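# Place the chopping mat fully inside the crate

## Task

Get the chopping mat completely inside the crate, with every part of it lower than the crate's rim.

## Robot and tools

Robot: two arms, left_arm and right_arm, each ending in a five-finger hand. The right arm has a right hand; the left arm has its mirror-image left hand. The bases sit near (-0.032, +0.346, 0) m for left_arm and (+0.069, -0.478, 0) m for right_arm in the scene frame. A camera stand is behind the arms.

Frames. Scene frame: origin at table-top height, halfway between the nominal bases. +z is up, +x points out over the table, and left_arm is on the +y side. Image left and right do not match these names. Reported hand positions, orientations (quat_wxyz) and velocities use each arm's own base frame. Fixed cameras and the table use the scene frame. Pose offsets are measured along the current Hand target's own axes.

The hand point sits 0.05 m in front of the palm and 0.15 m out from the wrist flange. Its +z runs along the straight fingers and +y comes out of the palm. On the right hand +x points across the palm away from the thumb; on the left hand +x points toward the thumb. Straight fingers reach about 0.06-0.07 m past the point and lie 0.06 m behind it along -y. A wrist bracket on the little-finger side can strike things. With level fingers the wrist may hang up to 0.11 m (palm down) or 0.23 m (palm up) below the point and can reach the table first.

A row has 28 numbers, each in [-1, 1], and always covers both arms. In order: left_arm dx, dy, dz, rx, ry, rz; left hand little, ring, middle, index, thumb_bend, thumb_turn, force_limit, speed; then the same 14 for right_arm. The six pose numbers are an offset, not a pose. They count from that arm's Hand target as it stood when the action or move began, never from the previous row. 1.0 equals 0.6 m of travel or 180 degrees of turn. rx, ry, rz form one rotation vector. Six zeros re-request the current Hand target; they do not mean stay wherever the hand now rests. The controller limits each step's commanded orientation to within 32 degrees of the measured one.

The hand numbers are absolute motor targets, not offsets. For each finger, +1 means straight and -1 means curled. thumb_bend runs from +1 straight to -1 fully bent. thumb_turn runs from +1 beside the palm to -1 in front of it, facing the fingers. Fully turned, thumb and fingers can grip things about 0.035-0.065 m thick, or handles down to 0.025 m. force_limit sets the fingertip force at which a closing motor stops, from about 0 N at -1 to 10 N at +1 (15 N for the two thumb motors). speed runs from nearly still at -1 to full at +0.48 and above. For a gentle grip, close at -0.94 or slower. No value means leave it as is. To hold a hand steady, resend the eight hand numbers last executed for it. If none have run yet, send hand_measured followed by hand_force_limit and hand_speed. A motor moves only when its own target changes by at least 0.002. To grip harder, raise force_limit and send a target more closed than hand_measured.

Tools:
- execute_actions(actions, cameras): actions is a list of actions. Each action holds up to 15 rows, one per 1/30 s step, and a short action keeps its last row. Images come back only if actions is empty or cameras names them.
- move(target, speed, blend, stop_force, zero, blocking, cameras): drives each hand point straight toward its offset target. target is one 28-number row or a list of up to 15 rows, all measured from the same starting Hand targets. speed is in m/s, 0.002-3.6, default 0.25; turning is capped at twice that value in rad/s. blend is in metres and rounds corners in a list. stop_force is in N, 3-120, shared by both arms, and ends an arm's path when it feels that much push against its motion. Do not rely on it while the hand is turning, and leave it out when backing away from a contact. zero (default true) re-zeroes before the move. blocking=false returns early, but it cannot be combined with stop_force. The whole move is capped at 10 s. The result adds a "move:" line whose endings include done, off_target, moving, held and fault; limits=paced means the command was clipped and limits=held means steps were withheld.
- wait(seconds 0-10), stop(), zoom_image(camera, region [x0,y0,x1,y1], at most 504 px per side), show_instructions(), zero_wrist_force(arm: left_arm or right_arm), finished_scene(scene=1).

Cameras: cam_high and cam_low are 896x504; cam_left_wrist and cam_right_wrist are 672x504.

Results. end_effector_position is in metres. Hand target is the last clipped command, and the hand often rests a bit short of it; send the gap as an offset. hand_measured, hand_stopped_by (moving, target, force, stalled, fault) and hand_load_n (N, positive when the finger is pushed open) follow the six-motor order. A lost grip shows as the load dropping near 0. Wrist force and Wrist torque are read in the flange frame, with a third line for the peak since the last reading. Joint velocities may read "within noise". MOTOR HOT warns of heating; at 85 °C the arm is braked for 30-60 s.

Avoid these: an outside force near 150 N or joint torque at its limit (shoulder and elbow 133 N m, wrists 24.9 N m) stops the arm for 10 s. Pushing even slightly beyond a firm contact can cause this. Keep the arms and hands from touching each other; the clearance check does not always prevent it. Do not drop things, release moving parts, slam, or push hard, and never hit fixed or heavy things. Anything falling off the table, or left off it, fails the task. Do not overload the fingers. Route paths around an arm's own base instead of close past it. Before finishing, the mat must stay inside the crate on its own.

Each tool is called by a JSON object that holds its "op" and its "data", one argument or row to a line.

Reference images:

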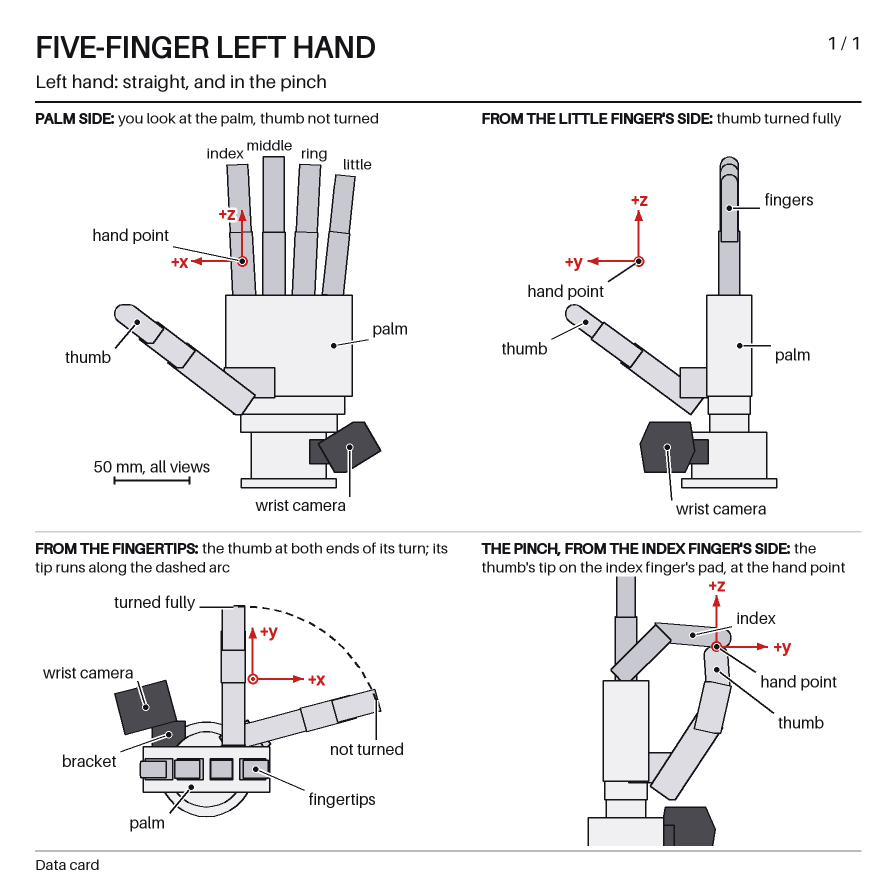

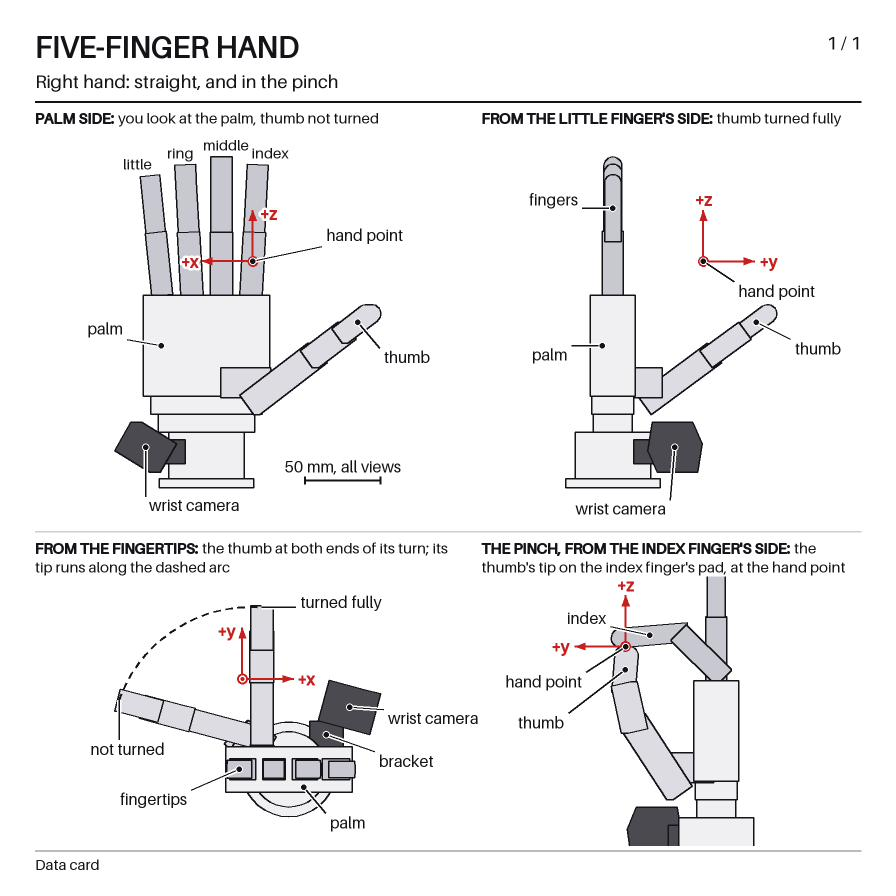

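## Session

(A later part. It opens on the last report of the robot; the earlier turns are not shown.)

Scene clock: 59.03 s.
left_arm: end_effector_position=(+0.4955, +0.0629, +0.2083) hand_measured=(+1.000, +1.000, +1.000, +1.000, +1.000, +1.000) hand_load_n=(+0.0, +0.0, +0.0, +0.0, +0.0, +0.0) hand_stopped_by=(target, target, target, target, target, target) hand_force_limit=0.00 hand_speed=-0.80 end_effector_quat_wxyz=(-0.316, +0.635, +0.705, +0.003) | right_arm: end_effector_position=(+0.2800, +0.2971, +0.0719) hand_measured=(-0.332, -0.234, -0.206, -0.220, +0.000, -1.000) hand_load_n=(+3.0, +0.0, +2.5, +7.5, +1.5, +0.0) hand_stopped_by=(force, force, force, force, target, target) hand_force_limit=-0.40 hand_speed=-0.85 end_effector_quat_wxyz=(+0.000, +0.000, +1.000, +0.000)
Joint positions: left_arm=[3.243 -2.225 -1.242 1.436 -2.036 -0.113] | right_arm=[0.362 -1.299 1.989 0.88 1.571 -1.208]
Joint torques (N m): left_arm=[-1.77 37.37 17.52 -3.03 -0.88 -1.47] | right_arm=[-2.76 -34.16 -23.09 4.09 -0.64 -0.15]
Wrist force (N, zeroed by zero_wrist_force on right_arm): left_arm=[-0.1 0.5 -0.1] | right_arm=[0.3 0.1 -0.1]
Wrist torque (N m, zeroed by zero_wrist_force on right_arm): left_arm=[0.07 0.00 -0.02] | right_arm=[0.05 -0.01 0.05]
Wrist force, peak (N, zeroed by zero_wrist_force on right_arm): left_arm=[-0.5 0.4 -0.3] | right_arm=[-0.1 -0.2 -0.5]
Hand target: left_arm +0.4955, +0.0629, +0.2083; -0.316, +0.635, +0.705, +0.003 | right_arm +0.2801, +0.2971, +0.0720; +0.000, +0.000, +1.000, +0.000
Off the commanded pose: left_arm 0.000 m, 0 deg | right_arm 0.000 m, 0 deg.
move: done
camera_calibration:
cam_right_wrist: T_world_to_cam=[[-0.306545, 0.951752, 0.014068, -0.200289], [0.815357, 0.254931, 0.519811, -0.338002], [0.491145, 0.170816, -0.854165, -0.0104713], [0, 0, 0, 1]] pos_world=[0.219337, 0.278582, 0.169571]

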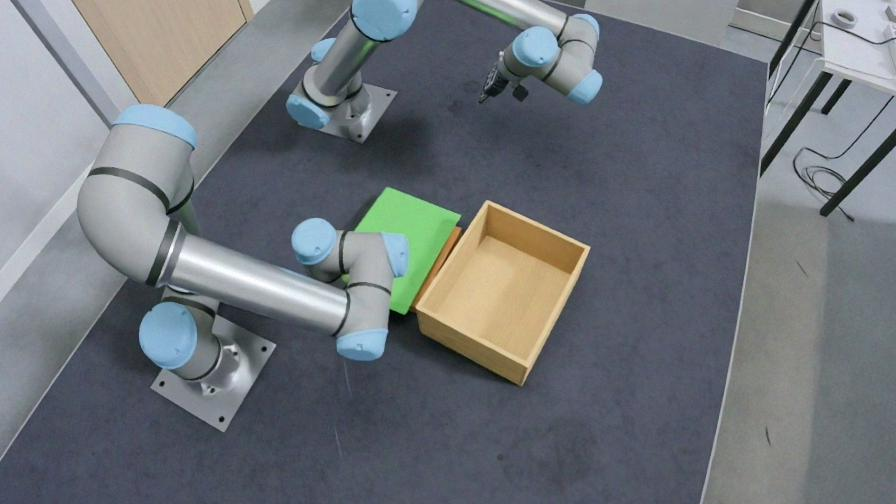

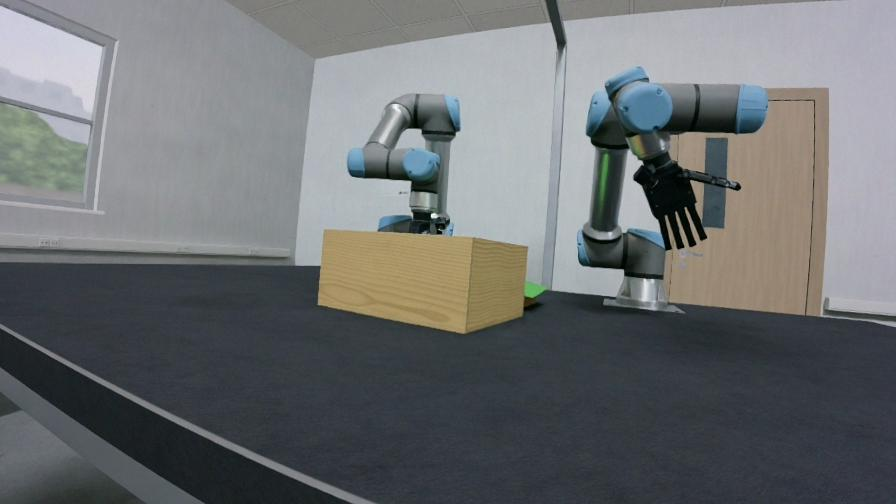

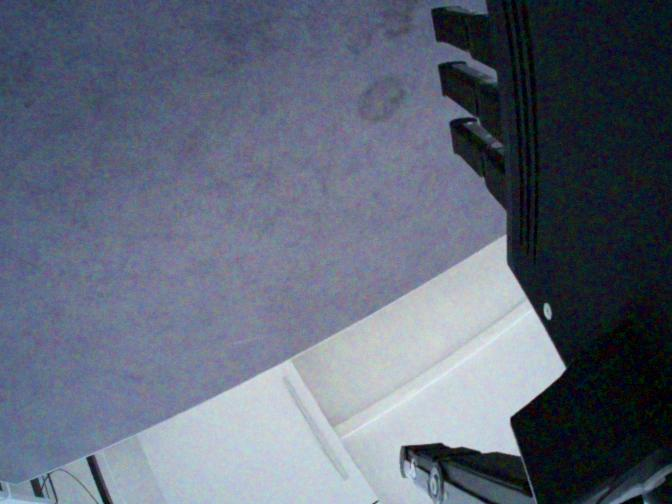

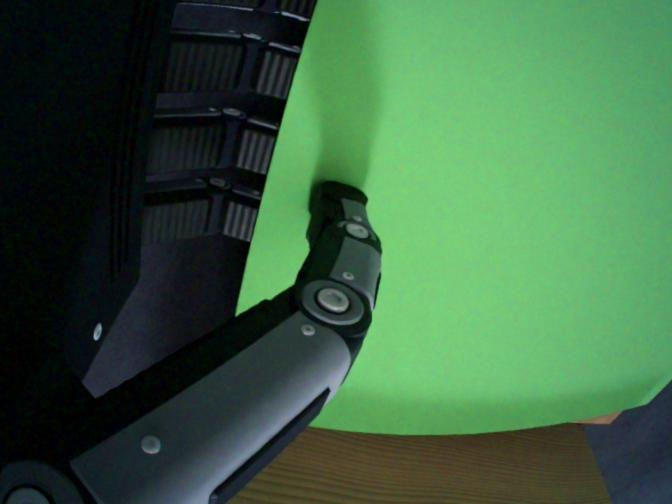

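{"op": "move", "data": {
  "target": [0,0,0,0,0,0,1,1,1,1,1,1,0,-0.8,0,0,-0.25,0,0,0,-0.6,-0.6,-0.6,-0.6,0,-1,-0.4,-0.85],
  "speed": 0.1,
  "cameras": ["cam_high","cam_low","cam_right_wrist"]
}}

Scene clock: 63.20 s.
left_arm: end_effector_position=(+0.4955, +0.0629, +0.2083) hand_measured=(+1.000, +1.000, +1.000, +1.000, +1.000, +1.000) hand_load_n=(+0.0, +0.0, +0.0, +0.0, +0.0, +0.0) hand_stopped_by=(target, target, target, target, target, target) hand_force_limit=0.00 hand_speed=-0.80 end_effector_quat_wxyz=(-0.316, +0.635, +0.705, +0.003) | right_arm: end_effector_position=(+0.2800, +0.2970, +0.2219) hand_measured=(-0.332, -0.234, -0.206, -0.220, +0.000, -1.000) hand_load_n=(+3.0, +0.0, +3.0, +8.0, +1.0, +0.0) hand_stopped_by=(force, force, force, force, target, target) hand_force_limit=-0.40 hand_speed=-0.85 end_effector_quat_wxyz=(+0.000, +0.000, +1.000, +0.000)
Joint positions: left_arm=[3.243 -2.225 -1.242 1.436 -2.036 -0.113] | right_arm=[0.362 -1.474 1.767 1.277 1.571 -1.209]
Joint torques (N m): left_arm=[-2.36 37.69 17.41 -3.05 -0.77 -1.49] | right_arm=[-9.69 -29.94 -26.95 3.89 1.43 -2.93]
Wrist force (N, zeroed by zero_wrist_force on right_arm): left_arm=[-0.2 0.2 -0.3] | right_arm=[0.0 0.4 0.5]
Wrist torque (N m, zeroed by zero_wrist_force on right_arm): left_arm=[0.04 0.02 -0.02] | right_arm=[0.11 -0.02 -0.01]
Wrist force, peak (N, zeroed by zero_wrist_force on right_arm): left_arm=[-0.2 0.3 -0.6] | right_arm=[0.3 0.7 0.2]
Hand target: left_arm +0.4955, +0.0629, +0.2083; -0.316, +0.635, +0.705, +0.003 | right_arm +0.2800, +0.2970, +0.2220; +0.000, +0.000, +1.000, +0.000
Off the commanded pose: left_arm 0.000 m, 0 deg | right_arm 0.000 m, 0 deg.
move: done
camera_calibration:
cam_right_wrist: T_world_to_cam=[[-0.306593, 0.951736, 0.0141488, -0.202346], [0.815344, 0.254928, 0.519833, -0.41587], [0.491137, 0.170913, -0.854151, 0.11769], [0, 0, 0, 1]] pos_world=[0.219238, 0.278482, 0.319571]
Images, in order (width x height): cam_high 896x504, cam_low 896x504, cam_right_wrist 672x504.

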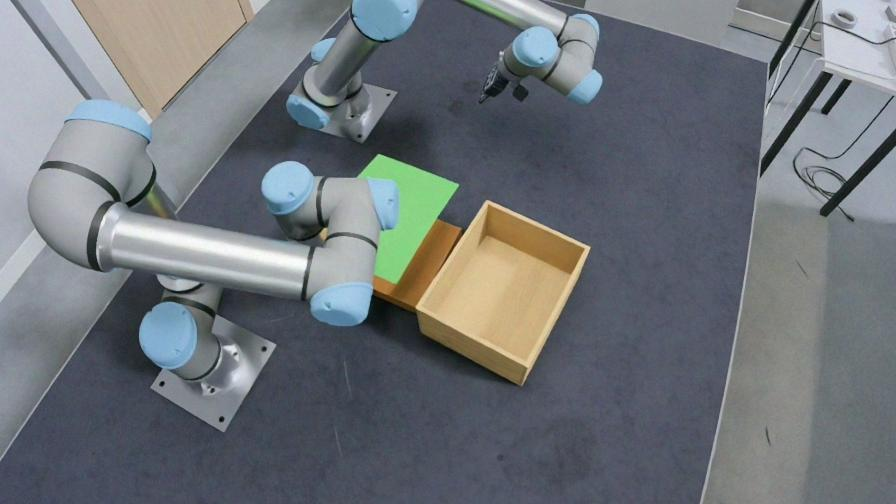

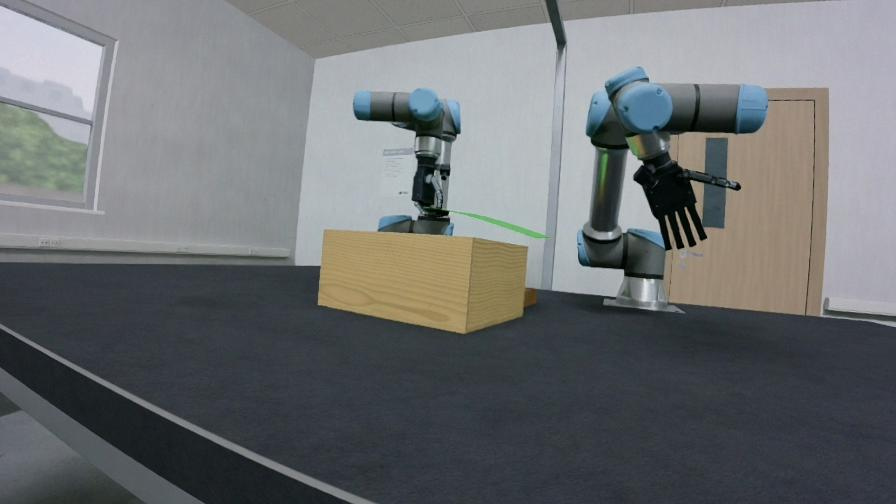

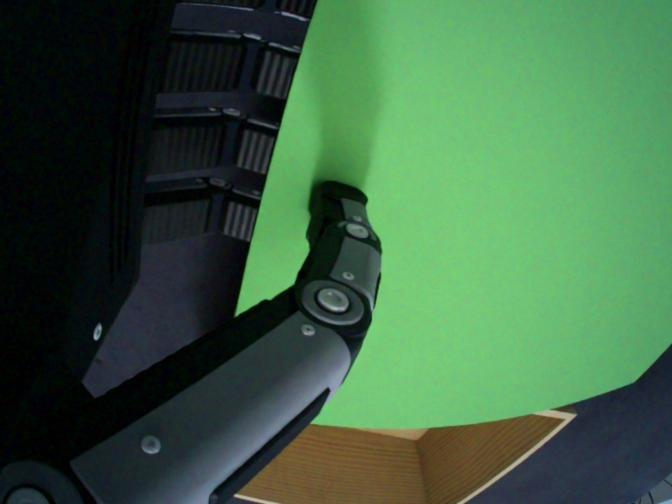

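{"op": "move", "data": {
  "target": [
    [0,0,0,0,0,0,1,1,1,1,1,1,0,-0.8,0,0,-0.33,0,0,0,-0.6,-0.6,-0.6,-0.6,0,-1,-0.4,-0.85],
    [0,0,0,0,0,0,1,1,1,1,1,1,0,-0.8,-0.43,0.0317,-0.33,0.2220,0.0116,0.0320,-0.6,-0.6,-0.6,-0.6,0,-1,-0.4,-0.85]
  ],
  "speed": 0.2,
  "blend": 0.08,
  "cameras": ["all"]
}}

Scene clock: 80.90 s.
left_arm: end_effector_position=(+0.4955, +0.0629, +0.2083) hand_measured=(+1.000, +1.000, +1.000, +1.000, +1.000, +1.000) hand_load_n=(+0.0, +0.0, +0.0, +0.0, +0.0, +0.0) hand_stopped_by=(target, target, target, target, target, target) hand_force_limit=0.00 hand_speed=-0.80 end_effector_quat_wxyz=(-0.316, +0.635, +0.705, +0.003) | right_arm: end_effector_position=(+0.4613, +0.3078, +0.4155) hand_measured=(-0.332, -0.234, -0.206, -0.220, +0.000, -1.000) hand_load_n=(+3.0, +0.0, +1.5, +7.0, +1.5, +0.0) hand_stopped_by=(force, force, force, force, target, target) hand_force_limit=-0.40 hand_speed=-0.85 end_effector_quat_wxyz=(+0.001, +0.034, +0.970, -0.239)
Joint positions: left_arm=[3.243 -2.225 -1.242 1.436 -2.036 -0.113] | right_arm=[0.478 -0.79 0.326 2.285 1.989 -0.969]
Joint torques (N m): left_arm=[-3.52 36.67 17.32 -3.06 -0.9 -1.92] | right_arm=[-9.39 -55.26 -5.92 0.86 -0.98 -2.93]
Wrist force (N, zeroed by zero_wrist_force on right_arm): left_arm=[-0.3 0.0 -0.1] | right_arm=[0.0 1.2 0.0]
Wrist torque (N m, zeroed by zero_wrist_force on right_arm): left_arm=[0.01 0.04 -0.01] | right_arm=[0.12 0.07 0.06]
Wrist force, peak (N, zeroed by zero_wrist_force on right_arm): left_arm=[-0.3 0.4 -0.6] | right_arm=[-3.6 5.4 3.1]
Hand target: left_arm +0.4955, +0.0629, +0.2083; -0.316, +0.635, +0.705, +0.003 | right_arm +0.4613, +0.3078, +0.4154; +0.001, +0.034, +0.970, -0.239 (not the last commanded pose)
Off the commanded pose: left_arm 0.000 m, 0 deg | right_arm 0.077 m, 13 deg.
move: held (right_arm; a check stopped the path); path passed 1 of 2 targets; limits=held
pose unreachable (right arm): on one or more control steps of this call, first in action 0 (counted from 0), this arm could not follow its commanded pose, so it was not sent that pose on those steps. It may still have moved: this result reports where it is.
cause: moving toward the commanded pose would bring two parts of the arm too close to each other (joints 4 (wrist 1) to 6 (wrist 3) lie between them).
camera_calibration:
cam_right_wrist: T_world_to_cam=[[-0.242168, 0.86717, -0.435167, 0.0231689], [0.837959, 0.413017, 0.35671, -0.658421], [0.48906, -0.278268, -0.826672, 0.319863], [0, 0, 0, 1]] pos_world=[0.400909, 0.340855, 0.50937]

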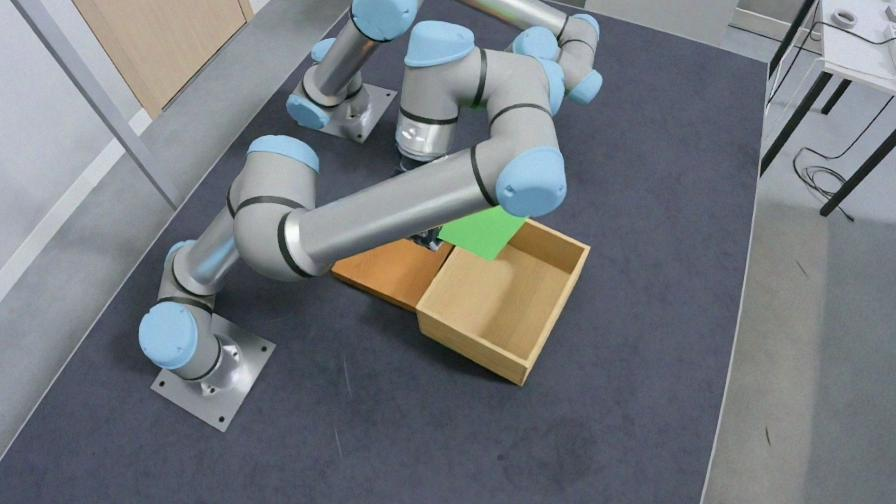

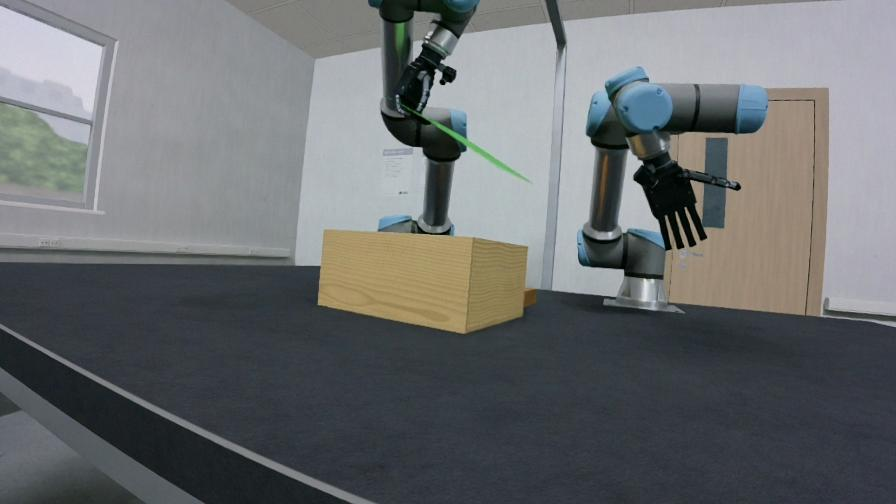

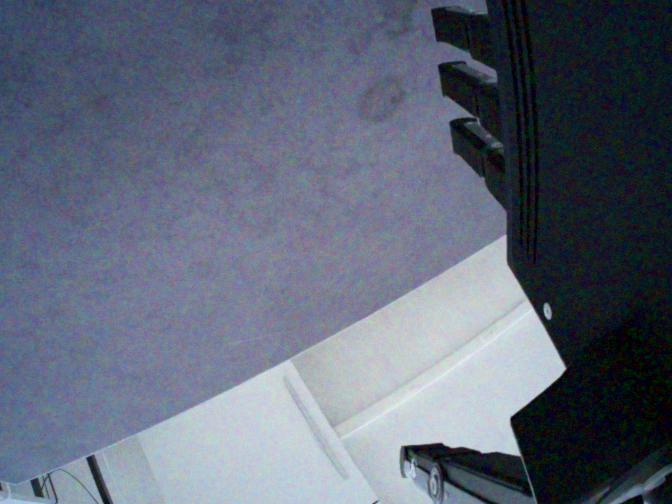

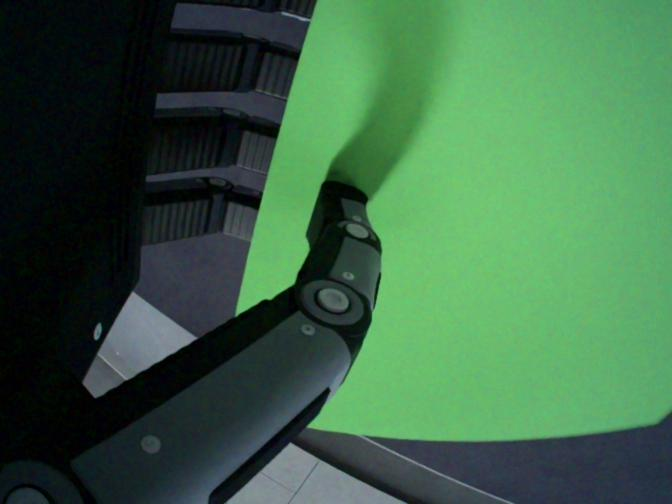

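{"op": "move", "data": {
  "target": [0,0,0,0,0,0,1,1,1,1,1,1,0,-0.8,-0.1267,0.0235,0.0192,-0.0146,0.0107,0.0086,-0.6,-0.6,-0.6,-0.6,0,-1,-0.4,-0.85],
  "speed": 0.12,
  "cameras": ["all"]
}}

Scene clock: 85.90 s.
left_arm: end_effector_position=(+0.4955, +0.0629, +0.2083) hand_measured=(+1.000, +1.000, +1.000, +1.000, +1.000, +1.000) hand_load_n=(+0.0, +0.0, +0.0, +0.0, +0.0, +0.0) hand_stopped_by=(target, target, target, target, target, target) hand_force_limit=0.00 hand_speed=-0.80 end_effector_quat_wxyz=(-0.316, +0.635, +0.705, +0.003) | right_arm: end_effector_position=(+0.5364, +0.3089, +0.3988) hand_measured=(-0.332, -0.234, -0.206, -0.220, +0.000, -1.000) hand_load_n=(+3.0, +0.0, +3.0, +8.0, +1.5, +0.0) hand_stopped_by=(force, force, force, force, target, target) hand_force_limit=-0.40 hand_speed=-0.85 end_effector_quat_wxyz=(+0.080, +0.053, +0.980, -0.172)
Joint positions: left_arm=[3.243 -2.225 -1.242 1.436 -2.036 -0.113] | right_arm=[0.401 -0.648 0.035 2.191 1.952 -1.061]
Joint torques (N m): left_arm=[-3.34 36.36 17.35 -2.96 -0.81 -2.02] | right_arm=[-8.96 -58.22 -24.05 0.36 -1.11 -3.01]
Wrist force (N, zeroed by zero_wrist_force on right_arm): left_arm=[-0.1 0.2 -0.1] | right_arm=[0.0 1.0 0.5]
Wrist torque (N m, zeroed by zero_wrist_force on right_arm): left_arm=[0.04 0.01 -0.01] | right_arm=[0.18 0.06 0.02]
Wrist force, peak (N, zeroed by zero_wrist_force on right_arm): left_arm=[-0.5 0.4 -0.3] | right_arm=[-0.2 2.1 0.5]
Hand target: left_arm +0.4955, +0.0629, +0.2083; -0.316, +0.635, +0.705, +0.003 | right_arm +0.5380, +0.3099, +0.4001; -0.011, +0.051, +0.975, -0.216
Off the commanded pose: left_arm 0.000 m, 0 deg | right_arm 0.002 m, 12 deg.
elbow stopped short (right arm): the move would have taken joint 3 (elbow) straighter than the controller allows.
move: off_target (right_arm)
camera_calibration:
cam_right_wrist: T_world_to_cam=[[-0.178678, 0.918341, -0.353162, -0.0493367], [0.761555, 0.356352, 0.541339, -0.730911], [0.622984, -0.172227, -0.76304, 0.139691], [0, 0, 0, 1]] pos_world=[0.460788, 0.329828, 0.484836]

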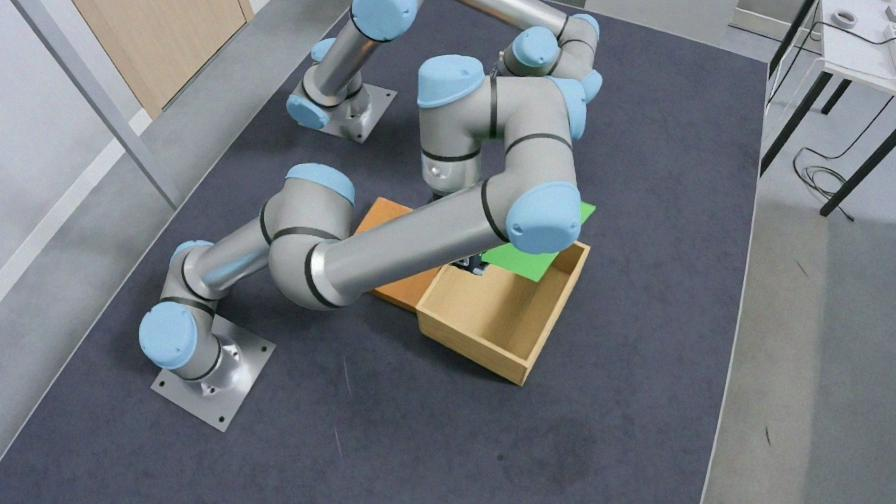

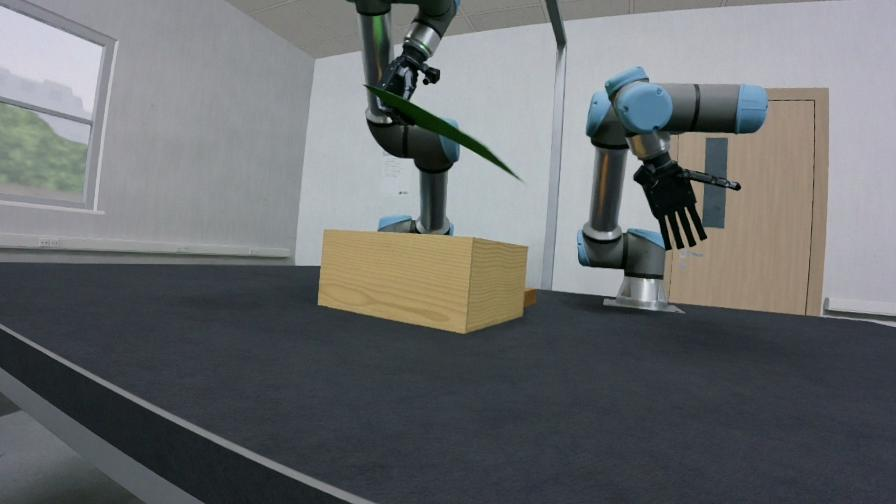

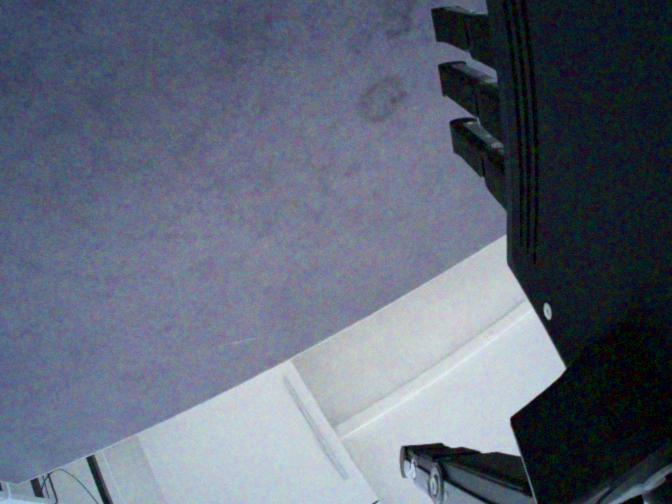

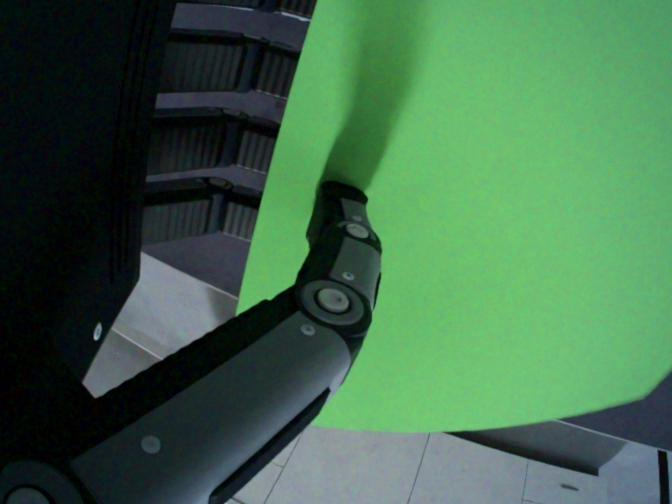

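{"op": "move", "data": {
  "target": [0,0,0,0,0,0,1,1,1,1,1,1,0,-0.8,0,0.0352,0.0755,0,0,0,-0.6,-0.6,-0.6,-0.6,0,-1,-0.4,-0.85],
  "speed": 0.08,
  "cameras": ["cam_high","cam_low","cam_right_wrist"]
}}

Scene clock: 90.47 s.
left_arm: end_effector_position=(+0.4955, +0.0629, +0.2083) hand_measured=(+1.000, +1.000, +1.000, +1.000, +1.000, +1.000) hand_load_n=(+0.0, +0.0, +0.0, +0.0, -0.5, +0.0) hand_stopped_by=(target, target, target, target, target, target) hand_force_limit=0.00 hand_speed=-0.80 end_effector_quat_wxyz=(-0.316, +0.635, +0.705, +0.003) | right_arm: end_effector_position=(+0.5367, +0.3090, +0.3493) hand_measured=(-0.332, -0.234, -0.206, -0.220, +0.000, -1.000) hand_load_n=(+3.0, +0.0, +2.5, +7.5, +1.5, -0.5) hand_stopped_by=(force, force, force, force, target, target) hand_force_limit=-0.40 hand_speed=-0.85 end_effector_quat_wxyz=(+0.007, +0.052, +0.977, -0.207)
Joint positions: left_arm=[3.243 -2.225 -1.242 1.436 -2.036 -0.113] | right_arm=[0.403 -0.558 0.035 2.274 1.95 -1.027]
Joint torques (N m): left_arm=[-3.68 36.73 17.17 -3 -0.83 -2.06] | right_arm=[9.7 -44.34 -13.58 4.39 -1.1 2.78]
Wrist force (N, zeroed by zero_wrist_force on right_arm): left_arm=[-0.1 0.0 -0.2] | right_arm=[-0.1 1.0 0.3]
Wrist torque (N m, zeroed by zero_wrist_force on right_arm): left_arm=[0.01 0.01 0.00] | right_arm=[0.15 0.07 -0.09]
Wrist force, peak (N, zeroed by zero_wrist_force on right_arm): left_arm=[-0.4 0.2 -0.6] | right_arm=[0.2 1.4 0.7]
Hand target: left_arm +0.4955, +0.0629, +0.2083; -0.316, +0.635, +0.705, +0.003 | right_arm +0.5380, +0.3099, +0.3501; -0.011, +0.051, +0.975, -0.216
Off the commanded pose: left_arm 0.000 m, 0 deg | right_arm 0.002 m, 2 deg.
elbow stopped short (right arm): the move would have taken joint 3 (elbow) straighter than the controller allows.
move: done
camera_calibration:
cam_right_wrist: T_world_to_cam=[[-0.205954, 0.900408, -0.383209, -0.0362159], [0.841438, 0.362867, 0.400386, -0.700035], [0.499565, -0.239986, -0.832371, 0.213245], [0, 0, 0, 1]] pos_world=[0.475047, 0.337805, 0.443905]
Images, in order (width x height): cam_high 896x504, cam_low 896x504, cam_right_wrist 672x504.

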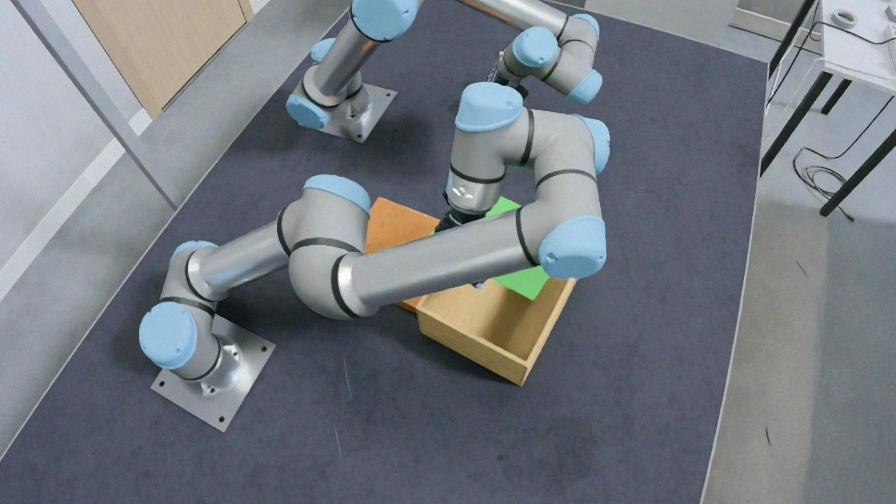

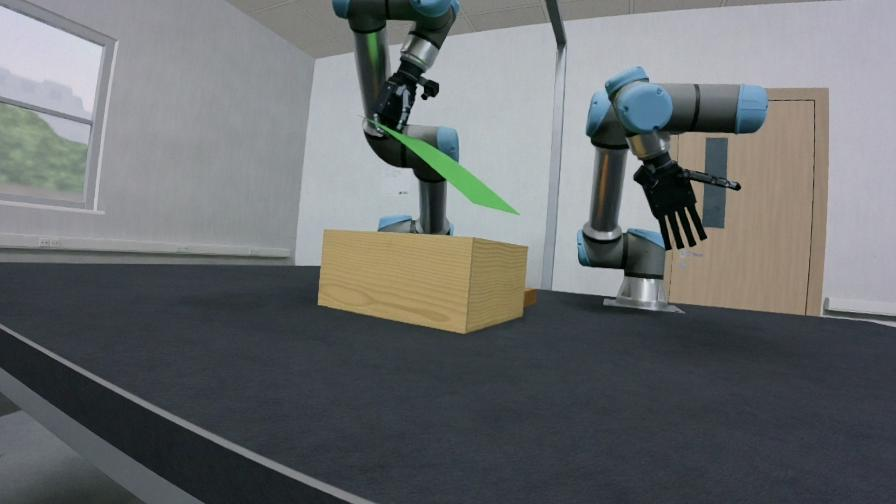

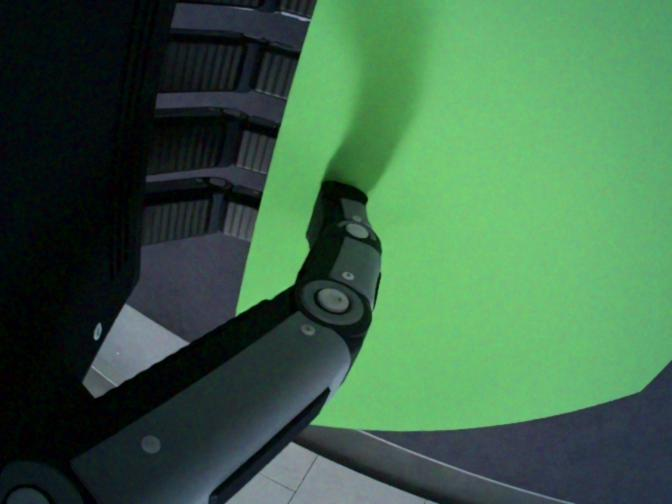

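{"op": "zoom_image", "data": {
  "camera": "cam_low",
  "region": [350, 100, 570, 340]
}}

{"op": "zoom_image", "data": {
  "camera": "cam_high",
  "region": [400, 180, 620, 400]
}}

Scaled by 2.100 from the camera's 896x504 image, which has a finer 1280x720 frame.

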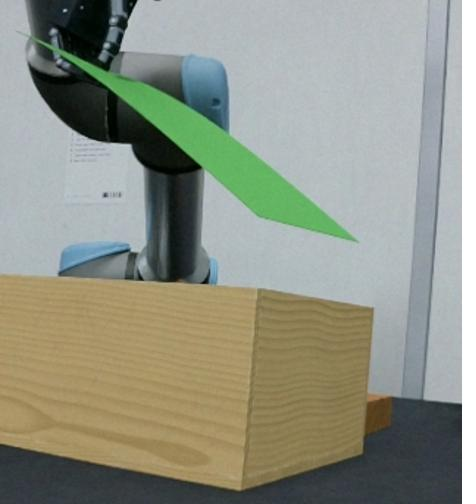

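Scaled by 2.291 from the camera's 896x504 image, which has a finer 1280x720 frame.

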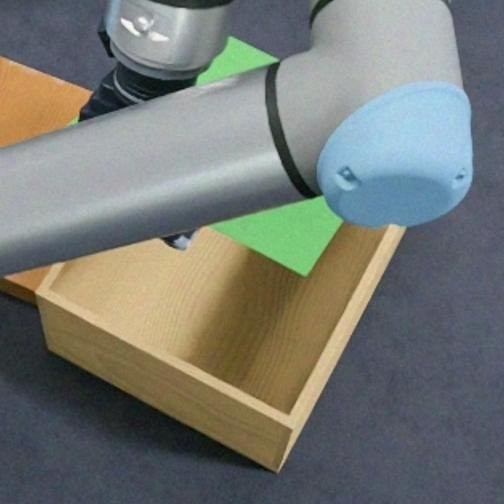

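{"op": "move", "data": {
  "target": [0,0,0,0,0,0,1,1,1,1,1,1,0,-0.8,-0.0007,0.0981,0.2301,0,0,0,-0.6,-0.6,-0.6,-0.6,0,-1,-0.4,-0.85],
  "speed": 0.07,
  "stop_force": 8,
  "cameras": ["cam_high","cam_low","cam_right_wrist"]
}}

Scene clock: 99.60 s.
left_arm: end_effector_position=(+0.4955, +0.0629, +0.2083) hand_measured=(+1.000, +1.000, +1.000, +1.000, +1.000, +1.000) hand_load_n=(+0.0, +0.0, +0.0, +0.0, +0.0, +0.0) hand_stopped_by=(target, target, target, target, target, target) hand_force_limit=0.00 hand_speed=-0.80 end_effector_quat_wxyz=(-0.316, +0.635, +0.705, +0.003) | right_arm: end_effector_position=(+0.5380, +0.3048, +0.2001) hand_measured=(-0.332, -0.234, -0.206, -0.220, +0.000, -1.000) hand_load_n=(+3.0, +0.0, +2.5, +7.5, +1.5, +0.0) hand_stopped_by=(force, force, force, force, target, target) hand_force_limit=-0.40 hand_speed=-0.85 end_effector_quat_wxyz=(-0.011, +0.051, +0.975, -0.216)
Joint positions: left_arm=[3.243 -2.225 -1.242 1.436 -2.036 -0.113] | right_arm=[0.396 -0.73 0.768 1.752 1.951 -1.026]
Joint torques (N m): left_arm=[-5.28 35.7 16.62 -2.89 -0.86 -2.16] | right_arm=[-9.32 -41.66 -8.45 0.92 1.88 -2.96]
Wrist force (N, zeroed by zero_wrist_force on right_arm): left_arm=[-0.4 0.3 -0.4] | right_arm=[0.1 1.2 0.0]
Wrist torque (N m, zeroed by zero_wrist_force on right_arm): left_arm=[0.08 0.05 -0.03] | right_arm=[0.19 0.09 0.03]
Wrist force, peak (N, zeroed by zero_wrist_force on right_arm): left_arm=[-0.5 0.4 -0.5] | right_arm=[-0.1 1.6 0.3]
Hand target: left_arm +0.4955, +0.0629, +0.2083; -0.316, +0.635, +0.705, +0.003 | right_arm +0.5379, +0.3048, +0.2001; -0.011, +0.051, +0.975, -0.216
Off the commanded pose: left_arm 0.000 m, 0 deg | right_arm 0.000 m, 0 deg.
move: done
camera_calibration:
cam_right_wrist: T_world_to_cam=[[-0.213888, 0.895634, -0.389988, -0.0822105], [0.858048, 0.363072, 0.363224, -0.641479], [0.46691, -0.256939, -0.846154, 0.112843], [0, 0, 0, 1]] pos_world=[0.480149, 0.335528, 0.296423]
Images, in order (width x height): cam_high 896x504, cam_low 896x504, cam_right_wrist 672x504.

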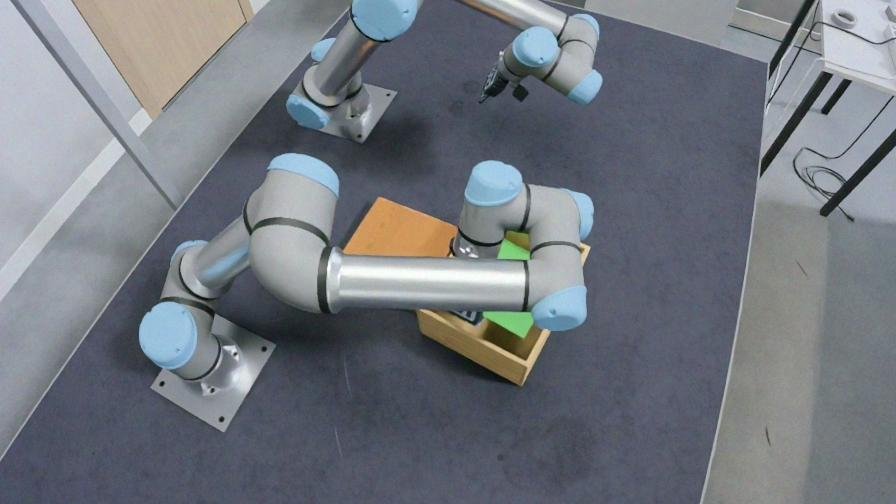

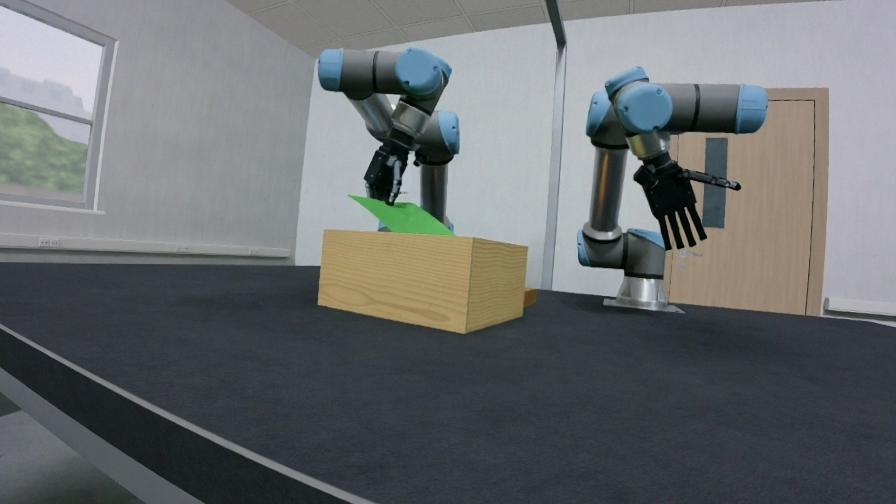

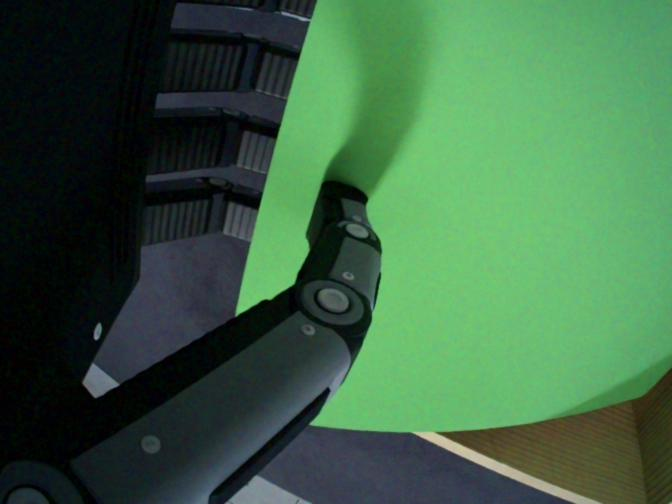

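{"op": "zoom_image", "data": {
  "camera": "cam_right_wrist",
  "region": [400, 350, 672, 504]
}}

{"op": "zoom_image", "data": {
  "camera": "cam_high",
  "region": [400, 200, 620, 400]
}}

{"op": "zoom_image", "data": {
  "camera": "cam_low",
  "region": [300, 100, 570, 340]
}}

Scaled by 1.853 from the camera's 672x504 image, which has a finer 960x720 frame.

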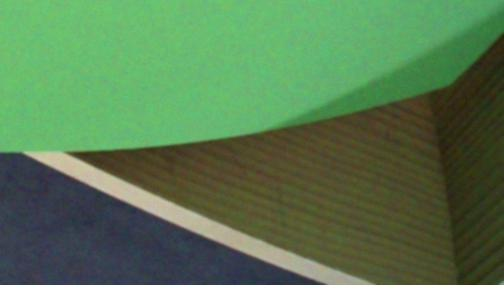

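Scaled by 2.291 from the camera's 896x504 image, which has a finer 1280x720 frame.

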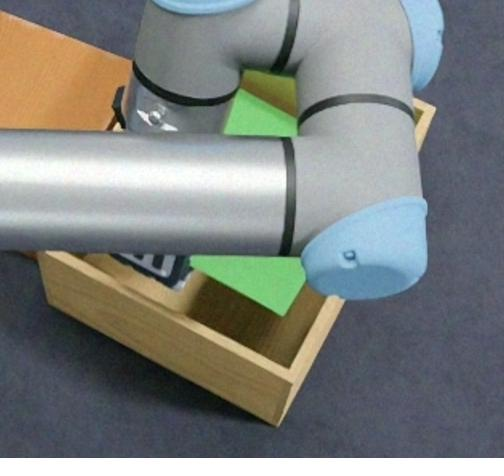

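Scaled by 1.867 from the camera's 896x504 image, which has a finer 1280x720 frame.

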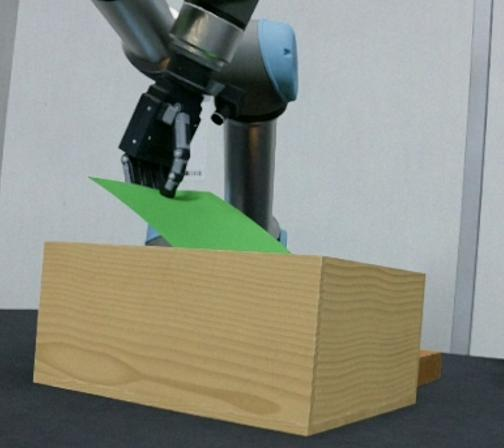

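{"op": "move", "data": {
  "target": [0,0,0,0,0,0,1,1,1,1,1,1,0,-0.8,-0.0077,0.1172,0.0740,-0.1389,0,0,-0.6,-0.6,-0.6,-0.6,0,-1,-0.4,-0.85],
  "speed": 0.06,
  "cameras": ["cam_high","cam_low","cam_right_wrist"]
}}

Scene clock: 113.43 s.
left_arm: end_effector_position=(+0.4955, +0.0629, +0.2083) hand_measured=(+1.000, +1.000, +1.000, +1.000, +1.000, +1.000) hand_load_n=(+0.0, -0.5, +0.0, +0.0, +0.0, +0.0) hand_stopped_by=(target, target, target, target, target, target) hand_force_limit=0.00 hand_speed=-0.80 end_effector_quat_wxyz=(-0.316, +0.635, +0.705, +0.003) | right_arm: end_effector_position=(+0.5473, +0.3490, +0.1302) hand_measured=(-0.332, -0.234, -0.206, -0.220, +0.000, -1.000) hand_load_n=(+2.5, +0.0, +2.0, +4.5, +1.0, -1.0) hand_stopped_by=(force, force, force, force, target, target) hand_force_limit=-0.40 hand_speed=-0.85 end_effector_quat_wxyz=(+0.000, +0.053, +0.999, +0.000)
Joint positions: left_arm=[3.243 -2.225 -1.242 1.436 -2.036 -0.113] | right_arm=[0.292 -0.816 1.052 1.335 1.571 -1.174]
Joint torques (N m): left_arm=[-5.22 35.35 17.69 -2.88 -0.95 -2.13] | right_arm=[-8.1 -54.37 -6.83 0.11 -2.01 -2.68]
Wrist force (N, zeroed by zero_wrist_force on right_arm): left_arm=[-0.2 0.0 -0.2] | right_arm=[0.7 -2.5 -2.1]
Wrist torque (N m, zeroed by zero_wrist_force on right_arm): left_arm=[0.01 0.03 -0.01] | right_arm=[-0.08 0.14 -0.16]
Wrist force, peak (N, zeroed by zero_wrist_force on right_arm): left_arm=[-0.5 0.4 -0.4] | right_arm=[0.7 -2.5 -2.1]
Hand target: left_arm +0.4955, +0.0629, +0.2083; -0.316, +0.635, +0.705, +0.003 | right_arm +0.5473, +0.3490, +0.1302; +0.000, +0.053, +0.999, +0.000
Off the commanded pose: left_arm 0.000 m, 0 deg | right_arm 0.000 m, 0 deg.
move: done
camera_calibration:
cam_right_wrist: T_world_to_cam=[[-0.205375, 0.978593, 0.0132756, -0.233241], [0.837417, 0.168694, 0.519879, -0.581374], [0.506511, 0.117888, -0.854137, -0.0908155], [0, 0, 0, 1]] pos_world=[0.484949, 0.337028, 0.227772]
Images, in order (width x height): cam_high 896x504, cam_low 896x504, cam_right_wrist 672x504.

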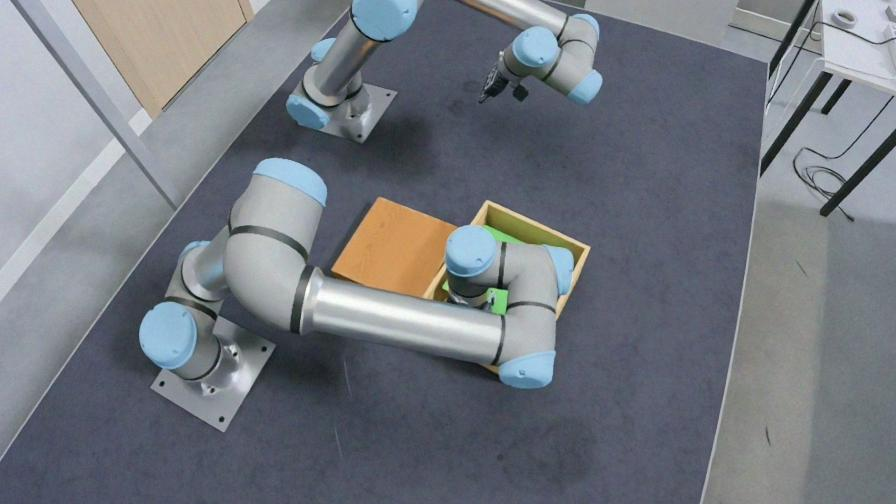

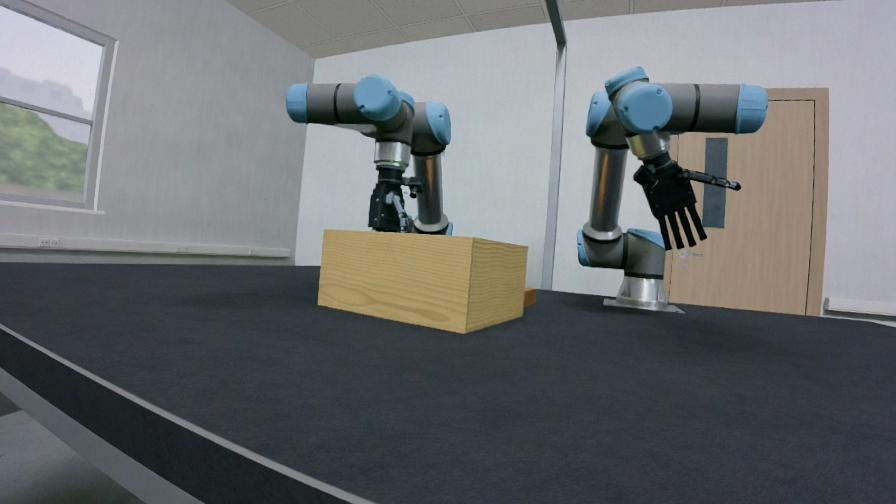

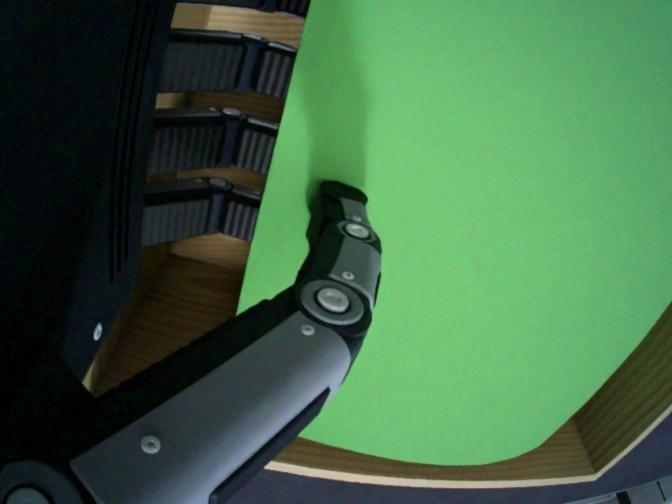

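{"op": "zoom_image", "data": {
  "camera": "cam_right_wrist",
  "region": [60, 0, 672, 504]
}}

{"op": "zoom_image", "data": {
  "camera": "cam_high",
  "region": [400, 180, 620, 400]
}}

Region (60, 0, 672, 504) is 612x504 pixels. A region can be at most 504 by 504 pixels.

Scaled by 2.291 from the camera's 896x504 image, which has a finer 1280x720 frame.

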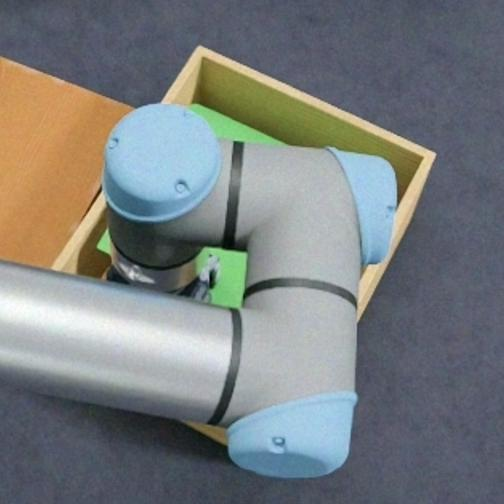

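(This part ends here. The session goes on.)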